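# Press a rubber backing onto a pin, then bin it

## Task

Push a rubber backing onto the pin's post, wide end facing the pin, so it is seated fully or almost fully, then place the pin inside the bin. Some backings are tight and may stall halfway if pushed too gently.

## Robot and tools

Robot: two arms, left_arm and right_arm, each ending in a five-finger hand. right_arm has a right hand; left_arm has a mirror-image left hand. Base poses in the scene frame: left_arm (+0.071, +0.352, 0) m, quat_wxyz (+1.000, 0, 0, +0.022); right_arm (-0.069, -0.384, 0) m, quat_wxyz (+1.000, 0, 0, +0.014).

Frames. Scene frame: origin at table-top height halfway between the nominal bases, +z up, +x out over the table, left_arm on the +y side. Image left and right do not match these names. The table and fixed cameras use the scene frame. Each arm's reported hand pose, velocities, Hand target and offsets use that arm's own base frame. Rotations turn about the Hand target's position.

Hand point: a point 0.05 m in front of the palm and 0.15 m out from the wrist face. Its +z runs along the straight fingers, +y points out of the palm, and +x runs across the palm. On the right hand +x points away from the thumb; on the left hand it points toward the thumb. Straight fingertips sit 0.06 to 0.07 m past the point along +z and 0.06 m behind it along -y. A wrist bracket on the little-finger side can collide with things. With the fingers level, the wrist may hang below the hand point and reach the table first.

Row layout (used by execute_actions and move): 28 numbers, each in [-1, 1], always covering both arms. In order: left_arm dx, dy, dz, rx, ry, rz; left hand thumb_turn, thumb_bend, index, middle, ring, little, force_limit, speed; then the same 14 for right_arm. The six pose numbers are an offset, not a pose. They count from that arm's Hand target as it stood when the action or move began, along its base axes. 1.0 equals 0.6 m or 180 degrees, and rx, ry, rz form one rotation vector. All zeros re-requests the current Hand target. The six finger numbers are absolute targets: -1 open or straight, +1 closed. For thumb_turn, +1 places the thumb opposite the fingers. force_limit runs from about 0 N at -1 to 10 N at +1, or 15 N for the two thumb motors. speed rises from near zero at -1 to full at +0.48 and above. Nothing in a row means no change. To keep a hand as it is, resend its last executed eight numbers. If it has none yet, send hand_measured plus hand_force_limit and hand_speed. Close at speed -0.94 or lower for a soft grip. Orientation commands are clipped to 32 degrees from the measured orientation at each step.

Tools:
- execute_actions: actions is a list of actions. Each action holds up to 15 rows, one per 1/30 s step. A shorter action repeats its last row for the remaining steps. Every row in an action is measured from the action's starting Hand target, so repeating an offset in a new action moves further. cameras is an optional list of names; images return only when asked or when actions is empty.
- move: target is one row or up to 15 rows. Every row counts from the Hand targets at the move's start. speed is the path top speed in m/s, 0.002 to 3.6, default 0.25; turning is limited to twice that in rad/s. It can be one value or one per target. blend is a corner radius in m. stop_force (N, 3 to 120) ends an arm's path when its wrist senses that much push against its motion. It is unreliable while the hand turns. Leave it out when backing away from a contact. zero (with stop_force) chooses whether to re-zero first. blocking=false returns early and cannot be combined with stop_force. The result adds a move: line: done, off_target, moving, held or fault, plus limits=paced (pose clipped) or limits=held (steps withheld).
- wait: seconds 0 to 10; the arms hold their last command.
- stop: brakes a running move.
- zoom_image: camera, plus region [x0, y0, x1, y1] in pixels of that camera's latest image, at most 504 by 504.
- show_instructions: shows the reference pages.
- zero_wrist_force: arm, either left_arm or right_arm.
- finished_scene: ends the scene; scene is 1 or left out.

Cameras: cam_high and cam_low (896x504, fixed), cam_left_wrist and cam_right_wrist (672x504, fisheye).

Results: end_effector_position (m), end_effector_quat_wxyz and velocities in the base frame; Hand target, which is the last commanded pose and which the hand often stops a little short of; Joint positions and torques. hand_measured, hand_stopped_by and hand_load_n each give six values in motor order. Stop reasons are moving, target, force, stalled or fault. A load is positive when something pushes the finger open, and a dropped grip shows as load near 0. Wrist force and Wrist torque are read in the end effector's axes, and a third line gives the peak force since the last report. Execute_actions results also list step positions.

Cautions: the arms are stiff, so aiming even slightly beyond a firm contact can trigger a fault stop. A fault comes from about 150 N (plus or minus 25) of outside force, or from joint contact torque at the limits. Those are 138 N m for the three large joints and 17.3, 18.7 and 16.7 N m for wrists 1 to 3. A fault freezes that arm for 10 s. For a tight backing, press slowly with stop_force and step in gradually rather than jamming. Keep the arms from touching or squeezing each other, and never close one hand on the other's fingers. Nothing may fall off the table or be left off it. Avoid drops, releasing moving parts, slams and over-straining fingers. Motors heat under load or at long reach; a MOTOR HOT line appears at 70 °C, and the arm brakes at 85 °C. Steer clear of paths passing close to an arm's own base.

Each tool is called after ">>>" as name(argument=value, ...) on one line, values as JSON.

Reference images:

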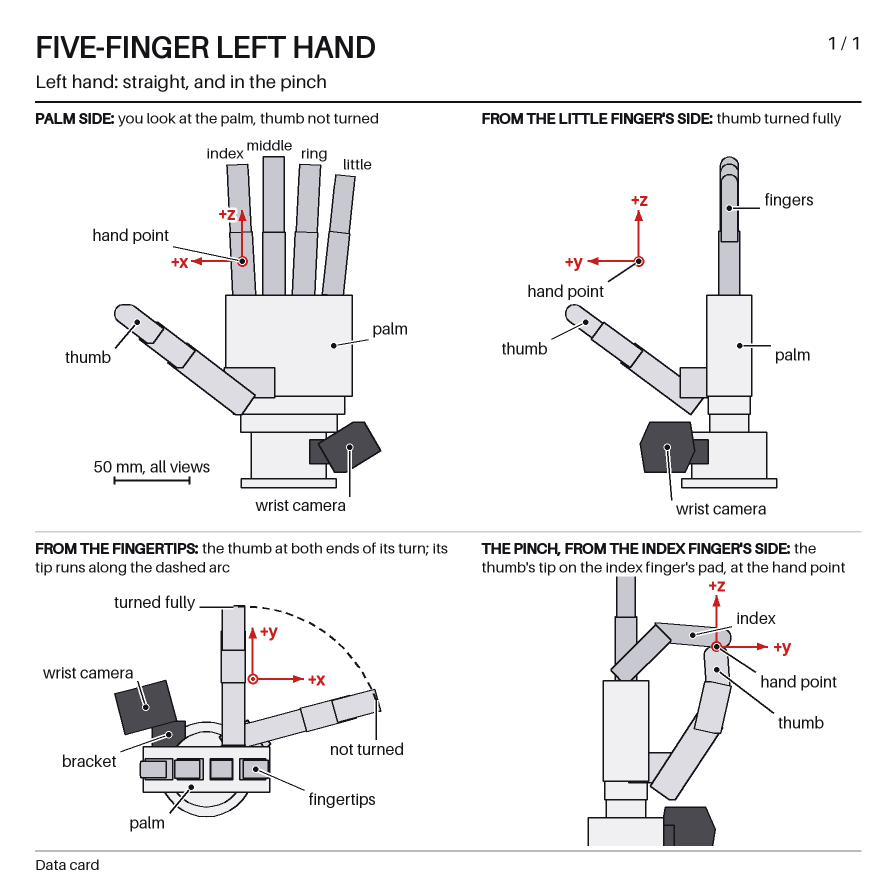

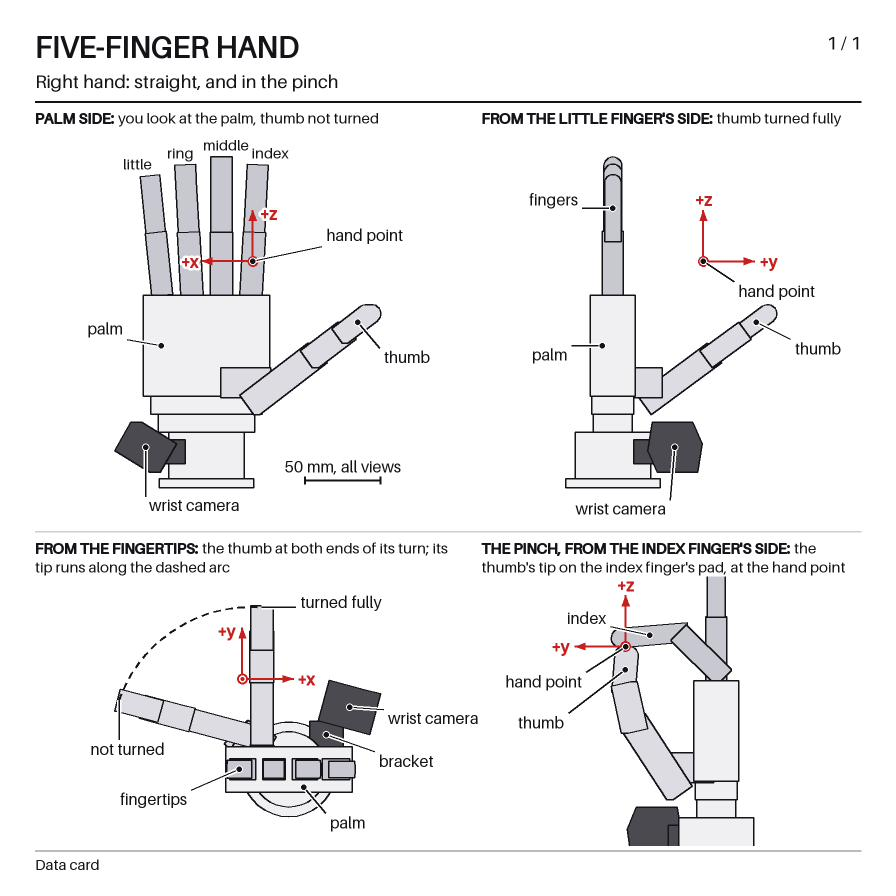

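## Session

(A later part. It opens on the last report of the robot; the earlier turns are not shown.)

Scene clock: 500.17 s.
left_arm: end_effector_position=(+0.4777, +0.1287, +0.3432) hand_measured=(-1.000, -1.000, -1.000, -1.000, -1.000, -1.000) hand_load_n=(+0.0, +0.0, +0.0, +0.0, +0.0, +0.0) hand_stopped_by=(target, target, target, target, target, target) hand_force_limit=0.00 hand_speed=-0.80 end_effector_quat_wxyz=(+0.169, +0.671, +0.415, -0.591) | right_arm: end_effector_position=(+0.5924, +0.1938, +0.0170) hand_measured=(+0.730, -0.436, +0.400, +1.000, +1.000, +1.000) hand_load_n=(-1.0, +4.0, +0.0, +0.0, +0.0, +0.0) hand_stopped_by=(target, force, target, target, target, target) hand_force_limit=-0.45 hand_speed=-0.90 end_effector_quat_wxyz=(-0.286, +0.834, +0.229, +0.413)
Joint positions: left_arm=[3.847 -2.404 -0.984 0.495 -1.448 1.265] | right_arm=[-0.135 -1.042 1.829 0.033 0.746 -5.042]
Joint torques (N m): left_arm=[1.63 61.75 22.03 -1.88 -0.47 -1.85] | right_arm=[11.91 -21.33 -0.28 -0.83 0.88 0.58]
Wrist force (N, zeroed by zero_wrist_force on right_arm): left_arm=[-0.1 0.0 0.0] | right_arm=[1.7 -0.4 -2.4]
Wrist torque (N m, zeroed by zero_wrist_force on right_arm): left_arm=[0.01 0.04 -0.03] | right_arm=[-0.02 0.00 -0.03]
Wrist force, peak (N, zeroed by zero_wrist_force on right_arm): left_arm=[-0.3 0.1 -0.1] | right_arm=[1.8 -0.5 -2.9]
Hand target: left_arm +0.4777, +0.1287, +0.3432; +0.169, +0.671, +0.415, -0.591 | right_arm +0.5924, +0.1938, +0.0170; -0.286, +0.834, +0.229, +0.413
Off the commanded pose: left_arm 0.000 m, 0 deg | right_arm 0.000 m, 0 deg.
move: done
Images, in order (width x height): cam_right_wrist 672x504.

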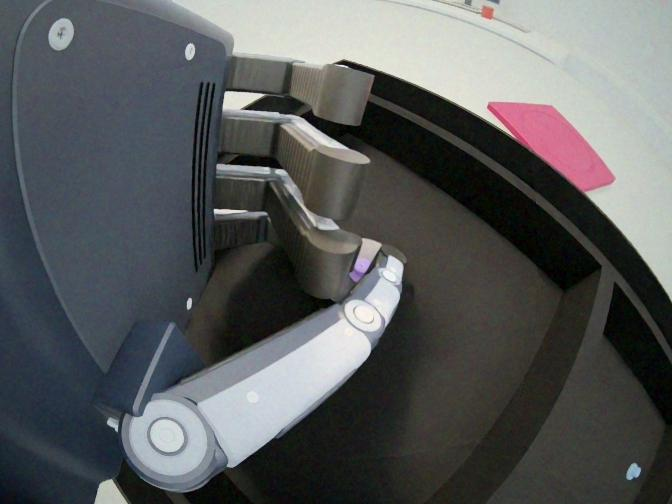

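>>> move(target=[0,0,0,0,0,0,-1,-1,-1,-1,-1,-1,0,-0.8,0,0,-0.0012,0,0,0,0.73,-0.2,0.4,1,1,1,-0.45,-0.9], speed=0.01, cameras=["cam_right_wrist"])

>>> zoom_image(camera="cam_right_wrist", region=[340, 220, 420, 280])

Scene clock: 501.53 s.
left_arm: end_effector_position=(+0.4777, +0.1287, +0.3432) hand_measured=(-1.000, -1.000, -1.000, -1.000, -1.000, -1.000) hand_load_n=(+0.0, +0.0, +0.0, +0.0, +0.0, +0.0) hand_stopped_by=(target, target, target, target, target, target) hand_force_limit=0.00 hand_speed=-0.80 end_effector_quat_wxyz=(+0.169, +0.671, +0.415, -0.591) | right_arm: end_effector_position=(+0.5924, +0.1938, +0.0163) hand_measured=(+0.730, -0.436, +0.400, +1.000, +1.000, +1.000) hand_load_n=(-1.0, +4.5, -0.5, +0.5, +0.0, +0.0) hand_stopped_by=(target, force, target, target, target, target) hand_force_limit=-0.45 hand_speed=-0.90 end_effector_quat_wxyz=(-0.286, +0.834, +0.229, +0.413)
Joint positions: left_arm=[3.847 -2.404 -0.984 0.495 -1.448 1.265] | right_arm=[-0.135 -1.04 1.829 0.031 0.746 -5.042]
Joint torques (N m): left_arm=[0.8 61.77 21.75 -1.91 -0.66 -1.71] | right_arm=[11.66 -20.84 -0.29 -0.93 0.65 0.28]
Wrist force (N, zeroed by zero_wrist_force on right_arm): left_arm=[-0.4 0.1 -0.2] | right_arm=[2.0 -0.4 -3.0]
Wrist torque (N m, zeroed by zero_wrist_force on right_arm): left_arm=[0.04 0.08 -0.05] | right_arm=[0.00 -0.03 -0.01]
Wrist force, peak (N, zeroed by zero_wrist_force on right_arm): left_arm=[-0.4 0.1 -0.2] | right_arm=[2.0 -0.4 -3.0]
Hand target: left_arm +0.4777, +0.1287, +0.3432; +0.169, +0.671, +0.415, -0.591 | right_arm +0.5924, +0.1938, +0.0163; -0.286, +0.834, +0.229, +0.413
Off the commanded pose: left_arm 0.000 m, 0 deg | right_arm 0.000 m, 0 deg.
move: done
Images, in order (width x height): cam_right_wrist 672x504.

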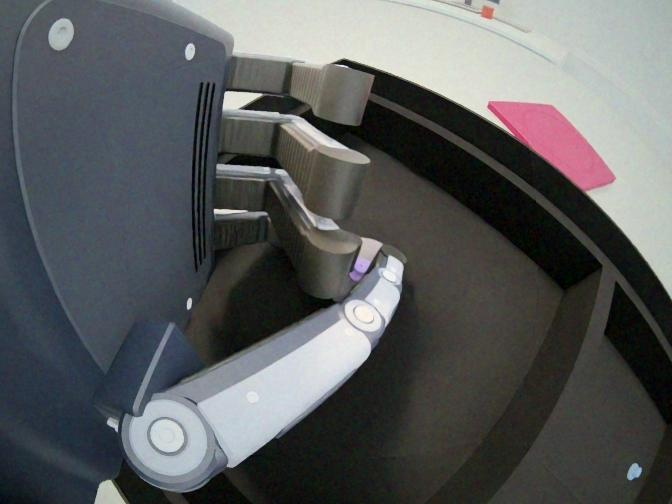

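Scaled by 6.300 from the camera's 672x504 image, which has a finer 960x720 frame.

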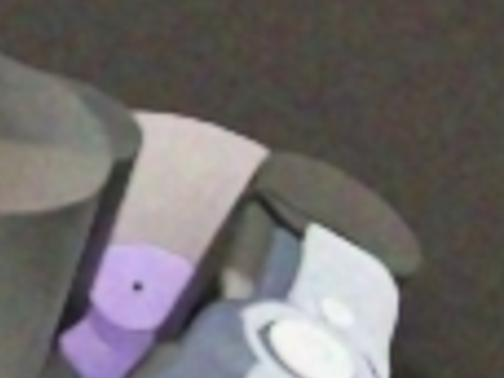

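>>> move(target=[0,0,0,0,0,0,-1,-1,-1,-1,-1,-1,0,-0.8,0,0,-0.0010,0,0,0,0.73,-0.2,0.4,1,1,1,-0.45,-0.9], speed=0.01, cameras=["cam_right_wrist"])

>>> zoom_image(camera="cam_right_wrist", region=[340, 220, 420, 280])

Scene clock: 503.20 s.
left_arm: end_effector_position=(+0.4777, +0.1287, +0.3432) hand_measured=(-1.000, -1.000, -1.000, -1.000, -1.000, -1.000) hand_load_n=(+0.0, +0.0, +0.5, +0.0, +0.0, +0.0) hand_stopped_by=(target, target, target, target, target, target) hand_force_limit=0.00 hand_speed=-0.80 end_effector_quat_wxyz=(+0.169, +0.671, +0.415, -0.591) | right_arm: end_effector_position=(+0.5924, +0.1938, +0.0157) hand_measured=(+0.730, -0.436, +0.400, +1.000, +1.000, +1.000) hand_load_n=(-1.0, +4.5, -0.5, +0.0, +0.0, +0.0) hand_stopped_by=(target, force, target, target, target, target) hand_force_limit=-0.45 hand_speed=-0.90 end_effector_quat_wxyz=(-0.286, +0.834, +0.229, +0.413)
Joint positions: left_arm=[3.847 -2.404 -0.984 0.495 -1.448 1.265] | right_arm=[-0.135 -1.039 1.829 0.03 0.746 -5.042]
Joint torques (N m): left_arm=[1.99 62.33 22.57 -1.91 -0.61 -1.66] | right_arm=[11.8 -20.64 -0.34 -0.77 0.6 0.24]
Wrist force (N, zeroed by zero_wrist_force on right_arm): left_arm=[-0.1 0.1 -0.2] | right_arm=[2.0 -1.4 -2.9]
Wrist torque (N m, zeroed by zero_wrist_force on right_arm): left_arm=[0.05 0.03 -0.03] | right_arm=[-0.11 -0.01 -0.04]
Wrist force, peak (N, zeroed by zero_wrist_force on right_arm): left_arm=[-0.3 0.2 -0.1] | right_arm=[2.0 -1.4 -3.1]
Hand target: left_arm +0.4777, +0.1287, +0.3432; +0.169, +0.671, +0.415, -0.591 | right_arm +0.5924, +0.1938, +0.0157; -0.286, +0.834, +0.229, +0.413
Off the commanded pose: left_arm 0.000 m, 0 deg | right_arm 0.000 m, 0 deg.
move: done
Images, in order (width x height): cam_right_wrist 672x504.

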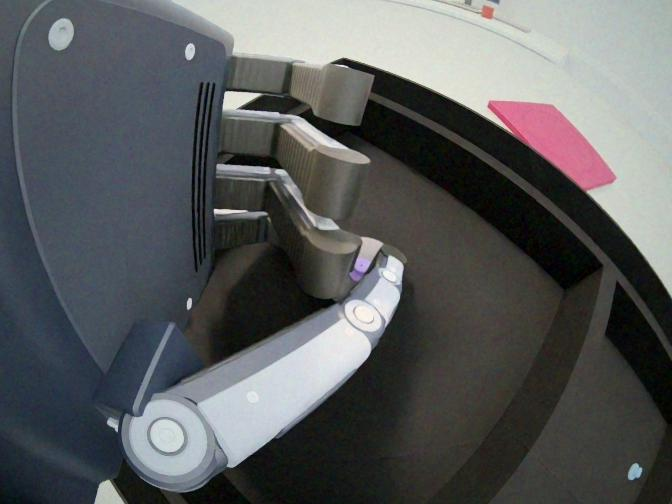

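Scaled by 6.300 from the camera's 672x504 image, which has a finer 960x720 frame.

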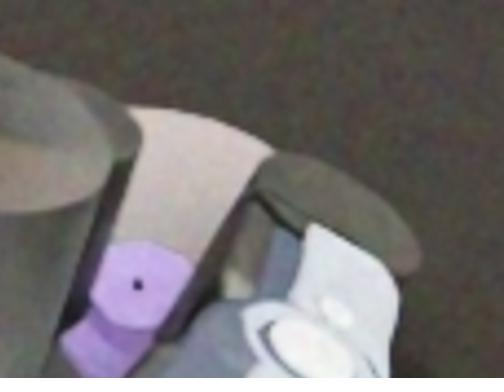

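>>> move(target=[0,0,0,0,0,0,-1,-1,-1,-1,-1,-1,0,-0.8,0,0,0,0,0,0,0.73,-0.65,0.4,1,1,1,-0.45,0.0], speed=0.02, cameras=["cam_right_wrist"])

>>> zoom_image(camera="cam_right_wrist", region=[340, 220, 420, 280])

Scene clock: 506.60 s.
left_arm: end_effector_position=(+0.4777, +0.1287, +0.3432) hand_measured=(-1.000, -1.000, -1.000, -1.000, -1.000, -1.000) hand_load_n=(+0.0, +0.0, +0.0, -0.5, +0.0, +0.0) hand_stopped_by=(target, target, target, target, target, target) hand_force_limit=0.00 hand_speed=-0.80 end_effector_quat_wxyz=(+0.169, +0.671, +0.415, -0.591) | right_arm: end_effector_position=(+0.5924, +0.1938, +0.0157) hand_measured=(+0.730, -0.650, +0.400, +1.000, +1.000, +1.000) hand_load_n=(+0.0, +0.0, +0.0, +0.0, +0.0, +0.0) hand_stopped_by=(target, target, target, target, target, target) hand_force_limit=-0.45 hand_speed=0.00 end_effector_quat_wxyz=(-0.286, +0.834, +0.229, +0.413)
Joint positions: left_arm=[3.847 -2.404 -0.984 0.495 -1.448 1.265] | right_arm=[-0.135 -1.039 1.829 0.03 0.746 -5.042]
Joint torques (N m): left_arm=[1.81 61.38 22.46 -1.94 -0.51 -1.79] | right_arm=[11.66 -26.52 -2.15 -0.77 0.67 0.28]
Wrist force (N, zeroed by zero_wrist_force on right_arm): left_arm=[-0.1 0.0 0.0] | right_arm=[-0.2 0.1 0.2]
Wrist torque (N m, zeroed by zero_wrist_force on right_arm): left_arm=[0.02 0.04 -0.02] | right_arm=[0.01 0.02 -0.01]
Wrist force, peak (N, zeroed by zero_wrist_force on right_arm): left_arm=[-0.3 0.2 -0.1] | right_arm=[1.9 -1.8 -3.1]
Hand target: left_arm +0.4777, +0.1287, +0.3432; +0.169, +0.671, +0.415, -0.591 | right_arm +0.5924, +0.1938, +0.0157; -0.286, +0.834, +0.229, +0.413
Off the commanded pose: left_arm 0.000 m, 0 deg | right_arm 0.000 m, 0 deg.
move: done
Images, in order (width x height): cam_right_wrist 672x504.

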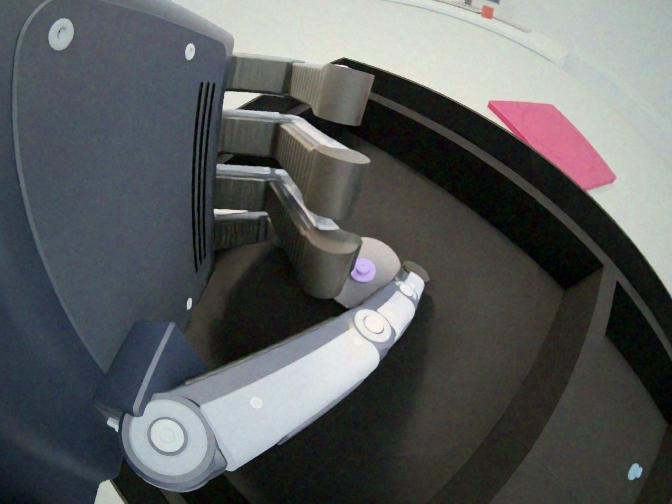

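Scaled by 6.300 from the camera's 672x504 image, which has a finer 960x720 frame.

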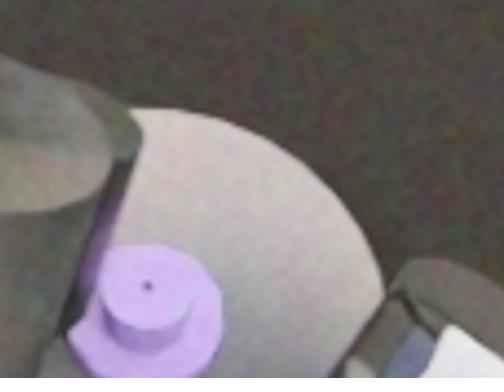

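>>> move(target=[[0,0,0,0,0,0,-1,-1,-1,-1,-1,-1,0,-0.8,-0.0013,0.0050,0,0,0,0,0.73,-0.65,0.4,1,1,1,-0.45,0.0],[0,0,0,0,0,0,-1,-1,-1,-1,-1,-1,0,-0.8,-0.0013,0.0050,0.0833,0,0,0,0.73,-0.65,0.4,1,1,1,-0.45,0.0]], speed=[0.02,0.1], cameras=["cam_right_wrist","cam_high"])

>>> zoom_image(camera="cam_high", region=[340, 280, 400, 325])

>>> zoom_image(camera="cam_right_wrist", region=[340, 240, 400, 300])

Scene clock: 511.80 s.
left_arm: end_effector_position=(+0.4777, +0.1287, +0.3432) hand_measured=(-1.000, -1.000, -1.000, -1.000, -1.000, -1.000) hand_load_n=(+0.0, +0.0, +0.0, +0.0, +0.0, +0.0) hand_stopped_by=(target, target, target, target, target, target) hand_force_limit=0.00 hand_speed=-0.80 end_effector_quat_wxyz=(+0.169, +0.671, +0.415, -0.591) | right_arm: end_effector_position=(+0.5916, +0.1968, +0.0656) hand_measured=(+0.730, -0.650, +0.400, +1.000, +1.000, +1.000) hand_load_n=(+0.0, +0.0, +0.0, +0.0, +0.0, +0.0) hand_stopped_by=(target, target, target, target, target, target) hand_force_limit=-0.45 hand_speed=0.00 end_effector_quat_wxyz=(-0.286, +0.834, +0.229, +0.413)
Joint positions: left_arm=[3.847 -2.404 -0.984 0.495 -1.448 1.265] | right_arm=[-0.128 -1.122 1.796 0.14 0.75 -5.034]
Joint torques (N m): left_arm=[1.45 61.52 21.84 -2.06 -0.52 -1.9] | right_arm=[-9.68 -47.46 -23.96 3.55 -1.75 -0.91]
Wrist force (N, zeroed by zero_wrist_force on right_arm): left_arm=[0.0 0.0 0.0] | right_arm=[-0.1 -0.1 0.1]
Wrist torque (N m, zeroed by zero_wrist_force on right_arm): left_arm=[0.01 0.03 -0.02] | right_arm=[-0.03 0.03 -0.15]
Wrist force, peak (N, zeroed by zero_wrist_force on right_arm): left_arm=[-0.3 0.4 0.0] | right_arm=[-0.4 0.1 0.6]
Hand target: left_arm +0.4777, +0.1287, +0.3432; +0.169, +0.671, +0.415, -0.591 | right_arm +0.5916, +0.1968, +0.0657; -0.286, +0.834, +0.229, +0.413
Off the commanded pose: left_arm 0.000 m, 0 deg | right_arm 0.000 m, 0 deg.
move: done
Images, in order (width x height): cam_high 896x504, cam_right_wrist 672x504.

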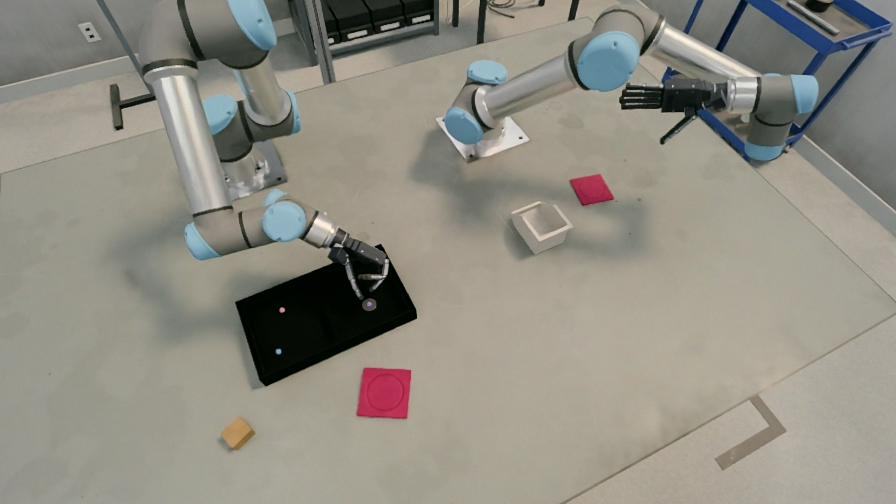

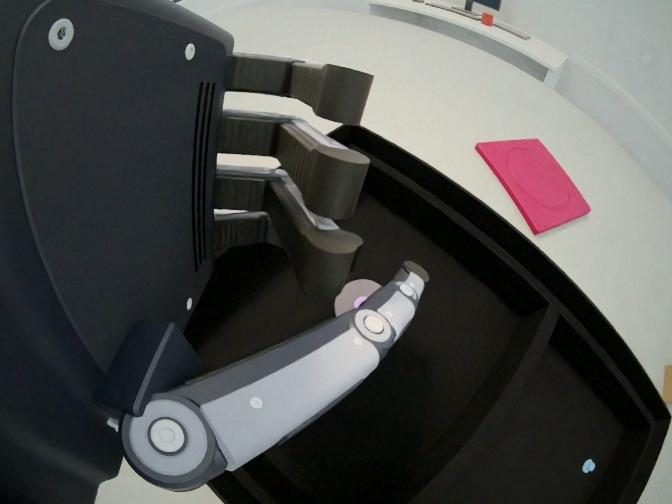

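Scaled by 8.400.

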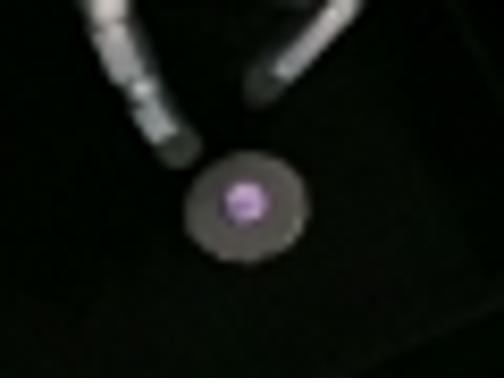

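Scaled by 8.400 from the camera's 672x504 image, which has a finer 960x720 frame.

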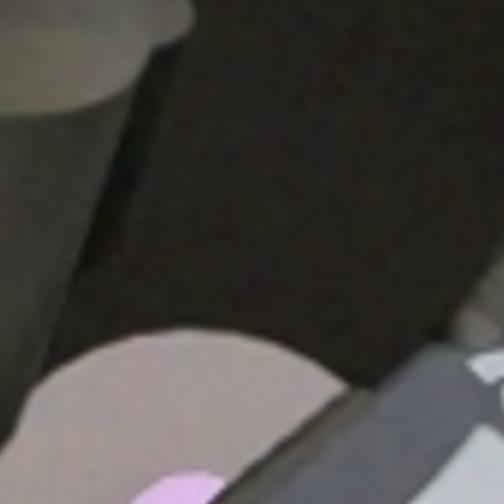

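>>> move(target=[[0,0,0,0,0,0,-1,-1,-1,-1,-1,-1,0,-0.8,0,0,0.12,0,0,0,-1,-1,-1,1,1,1,-0.45,0.4],[0,0,0,0,0,0,-1,-1,-1,-1,-1,-1,0,-0.8,-0.0985,-0.0555,0.17,0.0190,0.3822,-0.5258,-1,-1,-1,1,1,1,-0.45,0.4]], speed=[0.2,0.4], blend=0.03, cameras=["cam_high","cam_right_wrist"])

Scene clock: 524.60 s.
left_arm: end_effector_position=(+0.4777, +0.1287, +0.3432) hand_measured=(-1.000, -1.000, -1.000, -1.000, -1.000, -1.000) hand_load_n=(+0.0, +0.0, +0.0, +0.0, +0.0, +0.0) hand_stopped_by=(target, target, target, target, target, target) hand_force_limit=0.00 hand_speed=-0.80 end_effector_quat_wxyz=(+0.169, +0.671, +0.415, -0.591) | right_arm: end_effector_position=(+0.5325, +0.1635, +0.1677) hand_measured=(-1.000, -1.000, -1.000, +1.000, +1.000, +1.000) hand_load_n=(+0.0, +0.0, +0.0, +0.0, +0.0, +0.0) hand_stopped_by=(target, target, target, target, target, target) hand_force_limit=-0.45 hand_speed=0.40 end_effector_quat_wxyz=(+0.000, +0.793, -0.609, +0.000)
Joint positions: left_arm=[3.847 -2.404 -0.984 0.495 -1.448 1.265] | right_arm=[0.027 -0.749 0.836 1.483 1.571 -3.376]
Joint torques (N m): left_arm=[1.54 61.51 22.54 -2.11 -0.61 -1.73] | right_arm=[-8.9 -38.4 -28.5 5.17 -0.65 1.73]
Wrist force (N, zeroed by zero_wrist_force on right_arm): left_arm=[-0.2 0.3 0.0] | right_arm=[0.9 0.3 0.9]
Wrist torque (N m, zeroed by zero_wrist_force on right_arm): left_arm=[0.06 0.05 -0.04] | right_arm=[0.14 -0.15 -0.25]
Wrist force, peak (N, zeroed by zero_wrist_force on right_arm): left_arm=[-0.4 0.2 -0.1] | right_arm=[1.4 0.5 0.8]
Hand target: left_arm +0.4777, +0.1287, +0.3432; +0.169, +0.671, +0.415, -0.591 | right_arm +0.5325, +0.1635, +0.1677; +0.000, +0.793, -0.609, +0.000
Off the commanded pose: left_arm 0.000 m, 0 deg | right_arm 0.000 m, 0 deg.
move: done
Images, in order (width x height): cam_high 896x504, cam_right_wrist 672x504.

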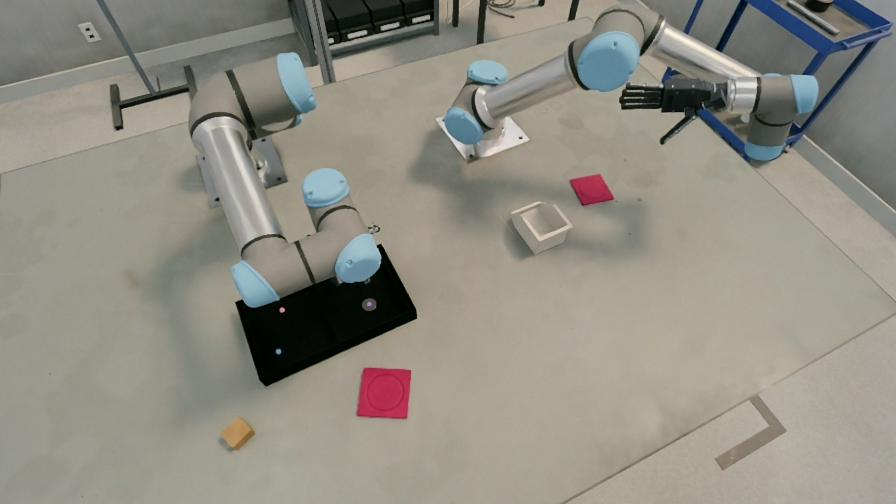

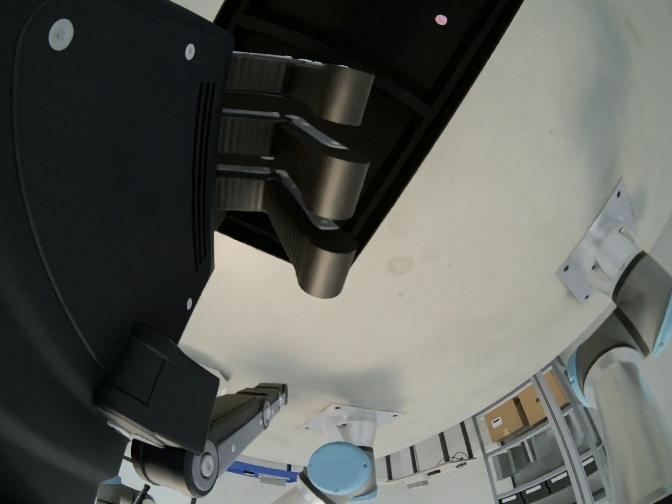

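>>> zoom_image(camera="cam_high", region=[320, 240, 420, 320])

Scaled by 5.040.

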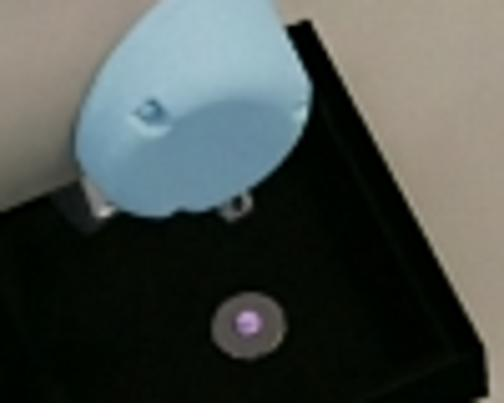

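>>> move(target=[0,0,0,0,0,0,-1,-1,-1,-1,-1,-1,0,-0.8,0,0,-0.1345,0,0,0,-1,-1,-1,1,1,1,-0.45,0.4], speed=0.12, stop_force=6, cameras=["cam_high","cam_right_wrist"])

>>> zoom_image(camera="cam_high", region=[340, 280, 400, 325])

Scene clock: 528.37 s.
left_arm: end_effector_position=(+0.4777, +0.1287, +0.3432) hand_measured=(-1.000, -1.000, -1.000, -1.000, -1.000, -1.000) hand_load_n=(+0.0, +0.0, +0.0, +0.0, +0.0, +0.0) hand_stopped_by=(target, target, target, target, target, target) hand_force_limit=0.00 hand_speed=-0.80 end_effector_quat_wxyz=(+0.169, +0.671, +0.415, -0.591) | right_arm: end_effector_position=(+0.5325, +0.1635, +0.0870) hand_measured=(-1.000, -1.000, -1.000, +1.000, +1.000, +1.000) hand_load_n=(+0.0, +0.0, +0.0, +0.0, +0.0, +0.0) hand_stopped_by=(target, target, target, target, target, target) hand_force_limit=-0.45 hand_speed=0.40 end_effector_quat_wxyz=(+0.000, +0.793, -0.609, +0.000)
Joint positions: left_arm=[3.847 -2.404 -0.984 0.495 -1.448 1.265] | right_arm=[0.027 -0.707 0.969 1.309 1.571 -3.376]
Joint torques (N m): left_arm=[2.43 62.14 22.45 -1.95 -0.59 -1.78] | right_arm=[1.85 -37.64 -4.81 0.23 -0.96 0.48]
Wrist force (N, zeroed by zero_wrist_force on right_arm): left_arm=[-0.3 0.0 -0.2] | right_arm=[1.0 0.3 0.8]
Wrist torque (N m, zeroed by zero_wrist_force on right_arm): left_arm=[0.02 0.07 -0.04] | right_arm=[0.12 -0.17 -0.24]
Wrist force, peak (N, zeroed by zero_wrist_force on right_arm): left_arm=[-0.4 0.2 -0.1] | right_arm=[1.1 0.8 1.6]
Hand target: left_arm +0.4777, +0.1287, +0.3432; +0.169, +0.671, +0.415, -0.591 | right_arm +0.5325, +0.1635, +0.0870; +0.000, +0.793, -0.609, +0.000
Off the commanded pose: left_arm 0.000 m, 0 deg | right_arm 0.000 m, 0 deg.
move: done
Images, in order (width x height): cam_high 896x504, cam_right_wrist 672x504.

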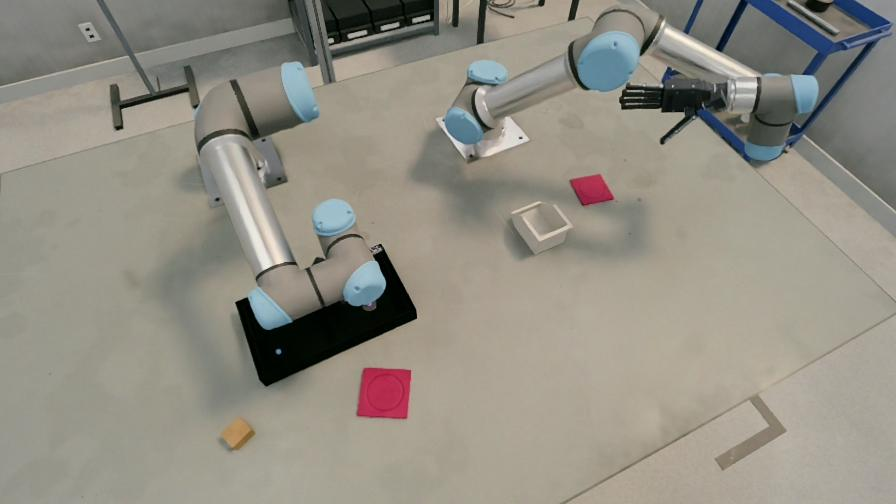

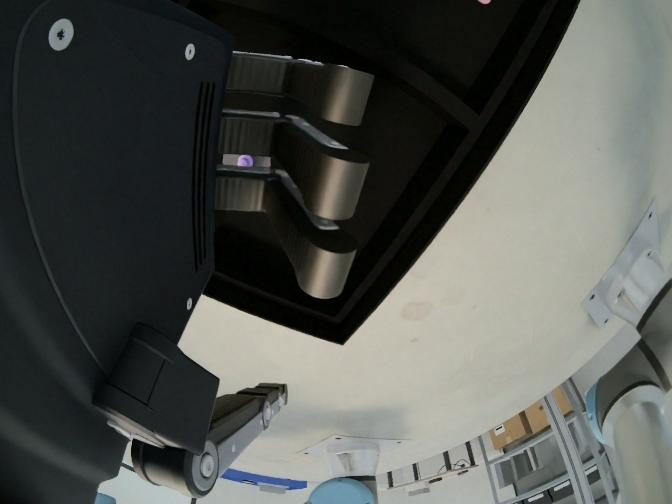

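Scaled by 8.400.

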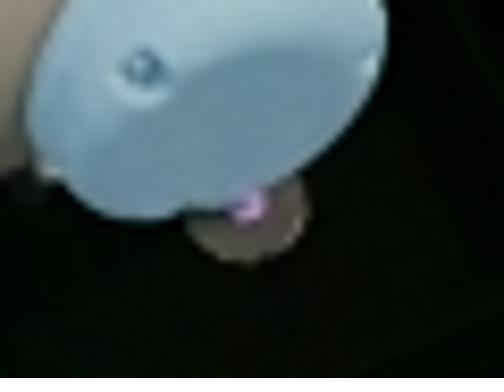

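>>> move(target=[0,0,0,0,0,0,-1,-1,-1,-1,-1,-1,0,-0.8,0,0,0.005,0,0,0,-1,-1,-1,-1,-1,-1,-0.45,0.4], speed=0.12, cameras=["cam_high","cam_right_wrist"])

>>> zoom_image(camera="cam_right_wrist", region=[200, 110, 320, 230])

Scene clock: 533.33 s.
left_arm: end_effector_position=(+0.4777, +0.1287, +0.3432) hand_measured=(-1.000, -1.000, -1.000, -1.000, -1.000, -1.000) hand_load_n=(+0.0, +0.0, -0.5, -0.5, +0.0, +0.0) hand_stopped_by=(target, target, target, target, target, target) hand_force_limit=0.00 hand_speed=-0.80 end_effector_quat_wxyz=(+0.169, +0.671, +0.415, -0.591) | right_arm: end_effector_position=(+0.5325, +0.1635, +0.0900) hand_measured=(-1.000, -1.000, -1.000, -1.000, -1.000, -1.000) hand_load_n=(+0.0, +0.0, +0.0, +0.0, +0.0, +0.0) hand_stopped_by=(target, target, target, target, target, target) hand_force_limit=-0.45 hand_speed=0.40 end_effector_quat_wxyz=(+0.000, +0.793, -0.609, +0.000)
Joint positions: left_arm=[3.847 -2.404 -0.984 0.495 -1.448 1.265] | right_arm=[0.027 -0.709 0.965 1.315 1.571 -3.376]
Joint torques (N m): left_arm=[2.76 61.45 21.93 -2.12 -0.57 -1.77] | right_arm=[2.47 -64 -26.68 5.38 -0.44 0.69]
Wrist force (N, zeroed by zero_wrist_force on right_arm): left_arm=[0.0 0.2 -0.2] | right_arm=[1.1 0.3 0.7]
Wrist torque (N m, zeroed by zero_wrist_force on right_arm): left_arm=[0.05 0.02 -0.03] | right_arm=[0.12 -0.18 -0.23]
Wrist force, peak (N, zeroed by zero_wrist_force on right_arm): left_arm=[-0.2 0.3 0.2] | right_arm=[1.3 0.6 1.0]
Hand target: left_arm +0.4777, +0.1287, +0.3432; +0.169, +0.671, +0.415, -0.591 | right_arm +0.5325, +0.1635, +0.0900; +0.000, +0.793, -0.609, +0.000
Off the commanded pose: left_arm 0.000 m, 0 deg | right_arm 0.000 m, 0 deg.
move: done
Images, in order (width x height): cam_high 896x504, cam_right_wrist 672x504.

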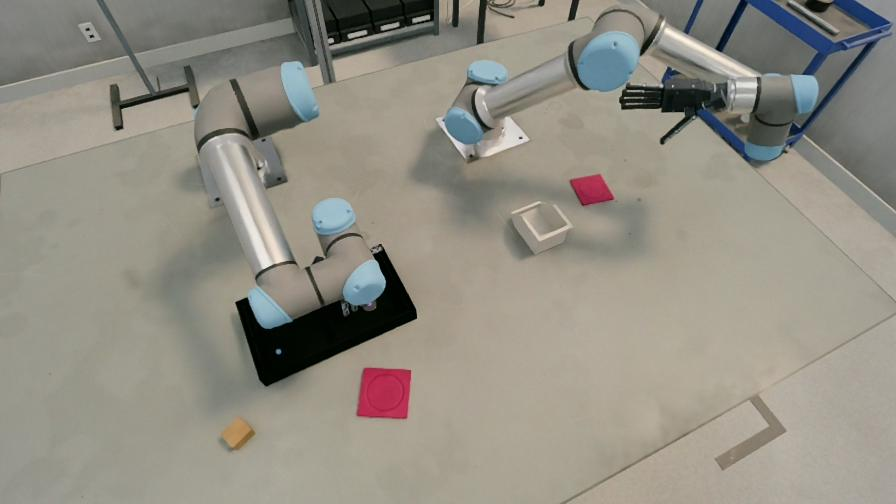

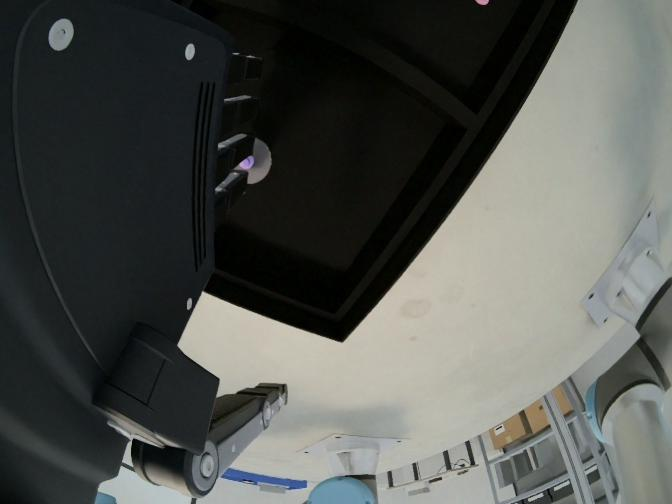

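Scaled by 4.200 from the camera's 672x504 image, which has a finer 960x720 frame.

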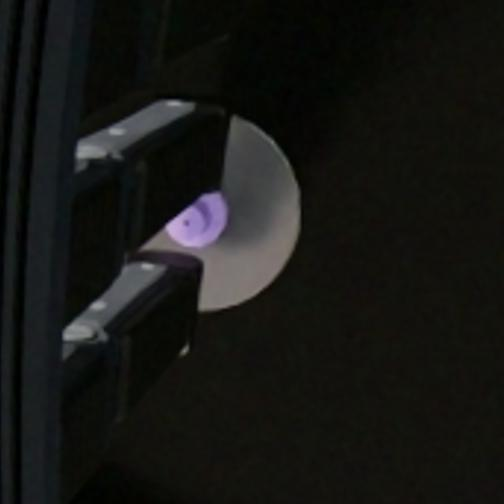

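>>> move(target=[0,0,0,0,0,0,-1,-1,-1,-1,-1,-1,0,-0.8,0,0,-0.0117,0,0,0,-1,-1,-1,-1,-1,-1,-0.45,0.4], speed=0.05, stop_force=5, cameras=["cam_right_wrist"])

>>> zoom_image(camera="cam_right_wrist", region=[215, 120, 285, 190])

Scene clock: 537.80 s.
left_arm: end_effector_position=(+0.4777, +0.1287, +0.3432) hand_measured=(-1.000, -1.000, -1.000, -1.000, -1.000, -1.000) hand_load_n=(+0.0, +0.0, +0.0, +0.0, +0.0, +0.0) hand_stopped_by=(target, target, target, target, target, target) hand_force_limit=0.00 hand_speed=-0.80 end_effector_quat_wxyz=(+0.169, +0.671, +0.415, -0.591) | right_arm: end_effector_position=(+0.5325, +0.1635, +0.0829) hand_measured=(-1.000, -1.000, -1.000, -1.000, -1.000, -1.000) hand_load_n=(+0.0, +0.0, +0.0, +0.0, +0.0, +0.0) hand_stopped_by=(target, target, target, target, target, target) hand_force_limit=-0.45 hand_speed=0.40 end_effector_quat_wxyz=(+0.000, +0.793, -0.609, +0.000)
Joint positions: left_arm=[3.847 -2.404 -0.984 0.495 -1.448 1.265] | right_arm=[0.027 -0.704 0.974 1.301 1.571 -3.376]
Joint torques (N m): left_arm=[1.91 62.29 22 -2.2 -0.58 -1.81] | right_arm=[3.76 -38.86 -4.2 0.09 0.48 0.57]
Wrist force (N, zeroed by zero_wrist_force on right_arm): left_arm=[-0.2 0.2 -0.2] | right_arm=[1.2 0.6 0.6]
Wrist torque (N m, zeroed by zero_wrist_force on right_arm): left_arm=[0.06 0.04 -0.03] | right_arm=[0.17 -0.19 -0.22]
Wrist force, peak (N, zeroed by zero_wrist_force on right_arm): left_arm=[-0.2 0.1 -0.4] | right_arm=[1.5 0.5 1.1]
Hand target: left_arm +0.4777, +0.1287, +0.3432; +0.169, +0.671, +0.415, -0.591 | right_arm +0.5325, +0.1635, +0.0829; +0.000, +0.793, -0.609, +0.000
Off the commanded pose: left_arm 0.000 m, 0 deg | right_arm 0.000 m, 0 deg.
move: done
Images, in order (width x height): cam_right_wrist 672x504.

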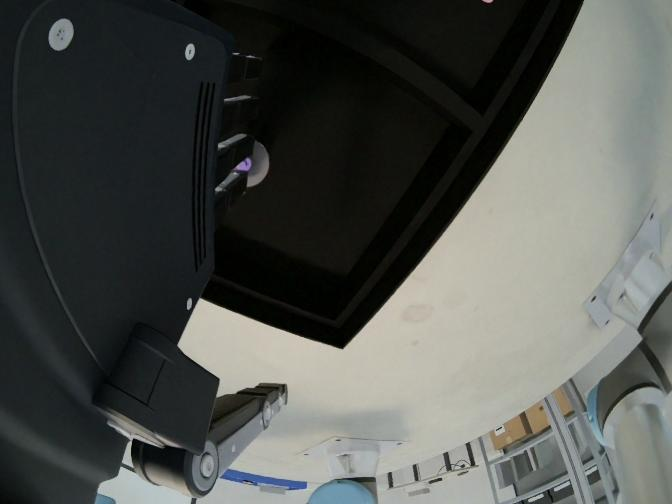

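Scaled by 7.200 from the camera's 672x504 image, which has a finer 960x720 frame.

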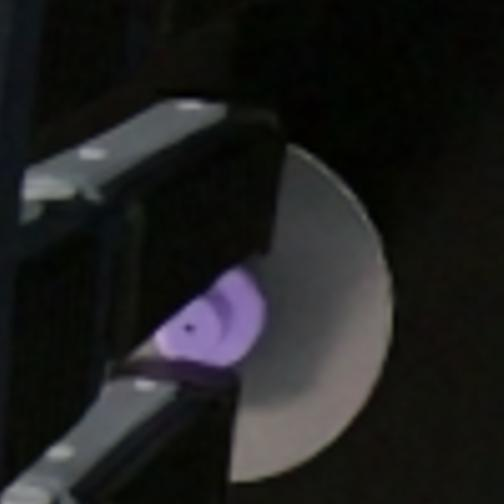

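>>> move(target=[0,0,0,0,0,0,-1,-1,-1,-1,-1,-1,0,-0.8,0.0040,-0.0152,0,0,0,0,-1,-1,-1,-1,-1,-1,-0.45,0.4], speed=0.05, cameras=["cam_right_wrist"])

>>> zoom_image(camera="cam_right_wrist", region=[215, 120, 285, 190])

Scene clock: 545.43 s.
left_arm: end_effector_position=(+0.4777, +0.1287, +0.3432) hand_measured=(-1.000, -1.000, -1.000, -1.000, -1.000, -1.000) hand_load_n=(+0.0, +0.0, +0.0, +0.0, +0.0, +0.0) hand_stopped_by=(target, target, target, target, target, target) hand_force_limit=0.00 hand_speed=-0.80 end_effector_quat_wxyz=(+0.169, +0.671, +0.415, -0.591) | right_arm: end_effector_position=(+0.5349, +0.1544, +0.0829) hand_measured=(-1.000, -1.000, -1.000, -1.000, -1.000, -1.000) hand_load_n=(+0.0, +0.0, +0.0, +0.0, +0.0, +0.0) hand_stopped_by=(target, target, target, target, target, target) hand_force_limit=-0.45 hand_speed=0.40 end_effector_quat_wxyz=(+0.000, +0.793, -0.609, +0.000)
Joint positions: left_arm=[3.847 -2.404 -0.984 0.495 -1.448 1.265] | right_arm=[0.012 -0.704 0.973 1.301 1.571 -3.391]
Joint torques (N m): left_arm=[2.19 61.33 21.52 -2.33 -0.76 -1.79] | right_arm=[-9.58 -38.25 -26.74 5.2 0.81 -0.83]
Wrist force (N, zeroed by zero_wrist_force on right_arm): left_arm=[-0.2 0.0 0.1] | right_arm=[1.3 0.2 0.9]
Wrist torque (N m, zeroed by zero_wrist_force on right_arm): left_arm=[0.00 0.05 -0.03] | right_arm=[0.08 -0.22 -0.23]
Wrist force, peak (N, zeroed by zero_wrist_force on right_arm): left_arm=[-0.3 0.4 0.0] | right_arm=[1.4 0.5 0.9]
Hand target: left_arm +0.4777, +0.1287, +0.3432; +0.169, +0.671, +0.415, -0.591 | right_arm +0.5349, +0.1543, +0.0829; +0.000, +0.793, -0.609, +0.000
Off the commanded pose: left_arm 0.000 m, 0 deg | right_arm 0.000 m, 0 deg.
move: done
Images, in order (width x height): cam_right_wrist 672x504.

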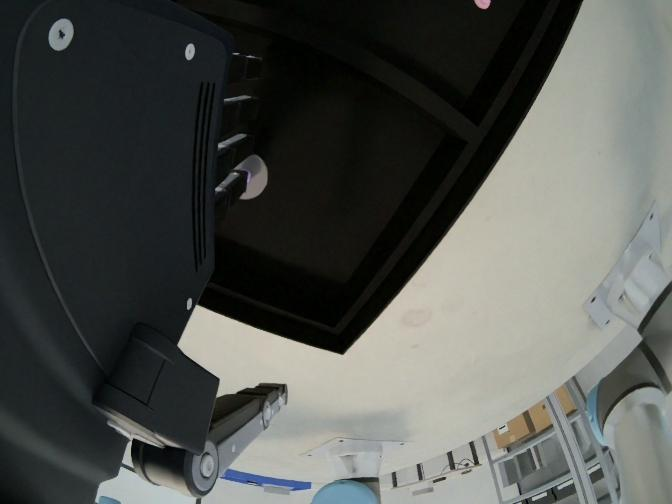

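Scaled by 7.200 from the camera's 672x504 image, which has a finer 960x720 frame.

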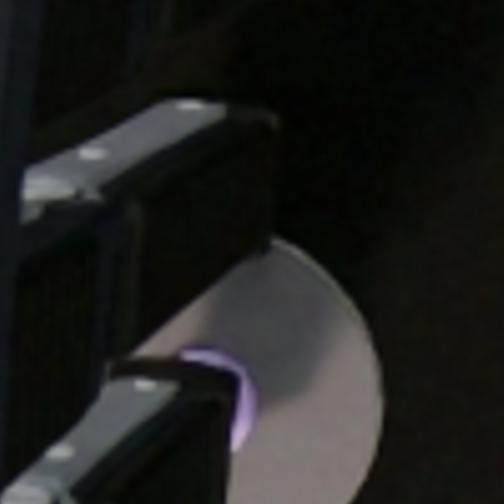

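>>> move(target=[0,0,0,0,0,0,-1,-1,-1,-1,-1,-1,0,-0.8,0,0,-0.0083,0,0,0,-1,-1,-1,-1,-1,-1,-0.45,0.4], speed=0.01, stop_force=3, cameras=["cam_right_wrist","cam_high"])

>>> zoom_image(camera="cam_right_wrist", region=[215, 120, 285, 190])

>>> zoom_image(camera="cam_high", region=[340, 280, 400, 325])

Scene clock: 548.90 s.
left_arm: end_effector_position=(+0.4777, +0.1287, +0.3432) hand_measured=(-1.000, -1.000, -1.000, -1.000, -1.000, -1.000) hand_load_n=(-0.5, +0.0, +0.0, +0.0, +0.0, +0.0) hand_stopped_by=(target, target, target, target, target, target) hand_force_limit=0.00 hand_speed=-0.80 end_effector_quat_wxyz=(+0.169, +0.671, +0.415, -0.591) | right_arm: end_effector_position=(+0.5349, +0.1543, +0.0799) hand_measured=(-1.000, -1.000, -1.000, -1.000, -1.000, -1.000) hand_load_n=(-0.5, +0.0, +0.0, -0.5, +0.0, +0.0) hand_stopped_by=(target, target, target, target, target, target) hand_force_limit=-0.45 hand_speed=0.40 end_effector_quat_wxyz=(+0.000, +0.793, -0.609, +0.000)
Joint positions: left_arm=[3.847 -2.404 -0.984 0.495 -1.448 1.265] | right_arm=[0.011 -0.701 0.976 1.295 1.571 -3.392]
Joint torques (N m): left_arm=[2.74 62.11 21.81 -2.31 -0.71 -1.73] | right_arm=[-7.89 -62.15 -24.74 4.66 -0.66 -0.82]
Wrist force (N, zeroed by zero_wrist_force on right_arm): left_arm=[-0.1 0.1 -0.2] | right_arm=[1.0 0.3 -3.7]
Wrist torque (N m, zeroed by zero_wrist_force on right_arm): left_arm=[0.04 0.03 -0.03] | right_arm=[0.38 -0.16 -0.24]
Wrist force, peak (N, zeroed by zero_wrist_force on right_arm): left_arm=[-0.4 0.2 0.0] | right_arm=[1.4 -0.7 -10.0]
Hand target: left_arm +0.4777, +0.1287, +0.3432; +0.169, +0.671, +0.415, -0.591 | right_arm +0.5349, +0.1543, +0.0799; +0.000, +0.793, -0.609, +0.000 (not the last commanded pose)
Off the commanded pose: left_arm 0.000 m, 0 deg | right_arm 0.002 m, 0 deg.
move: contact (right_arm)
Images, in order (width x height): cam_high 896x504, cam_right_wrist 672x504.

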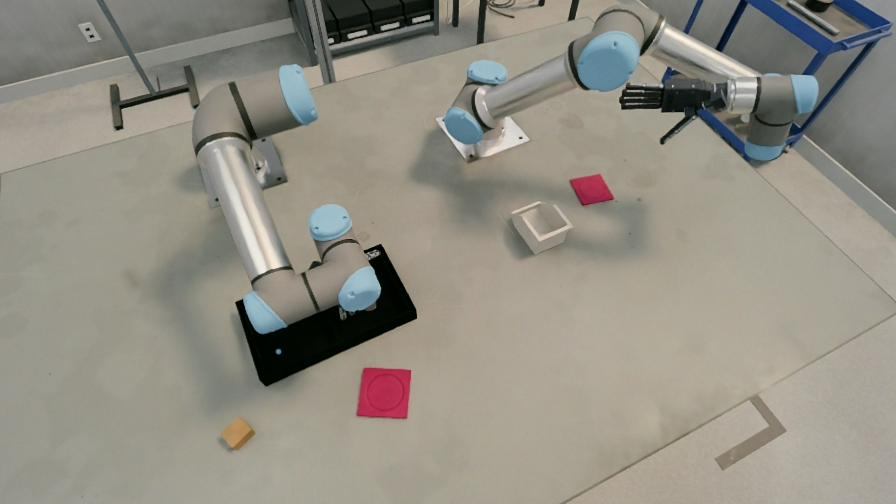

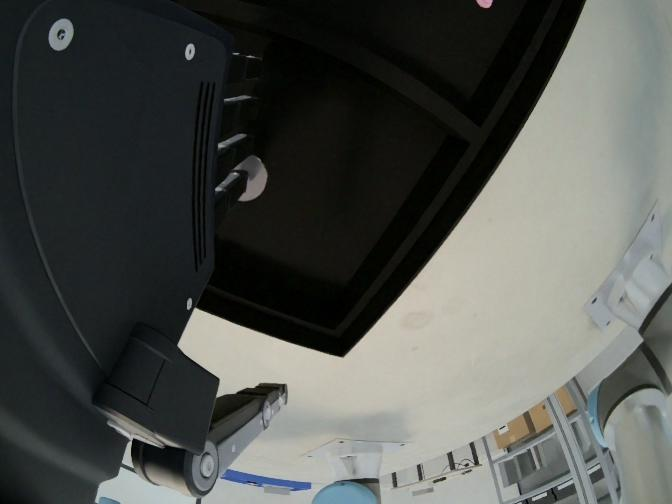

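Scaled by 7.200 from the camera's 672x504 image, which has a finer 960x720 frame.

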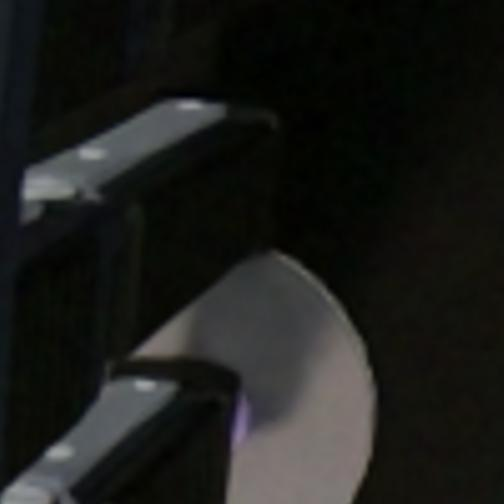

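Scaled by 8.400.

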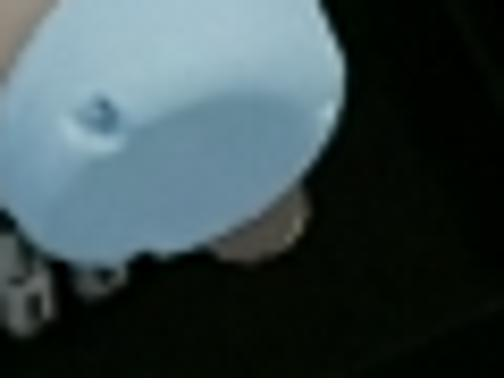

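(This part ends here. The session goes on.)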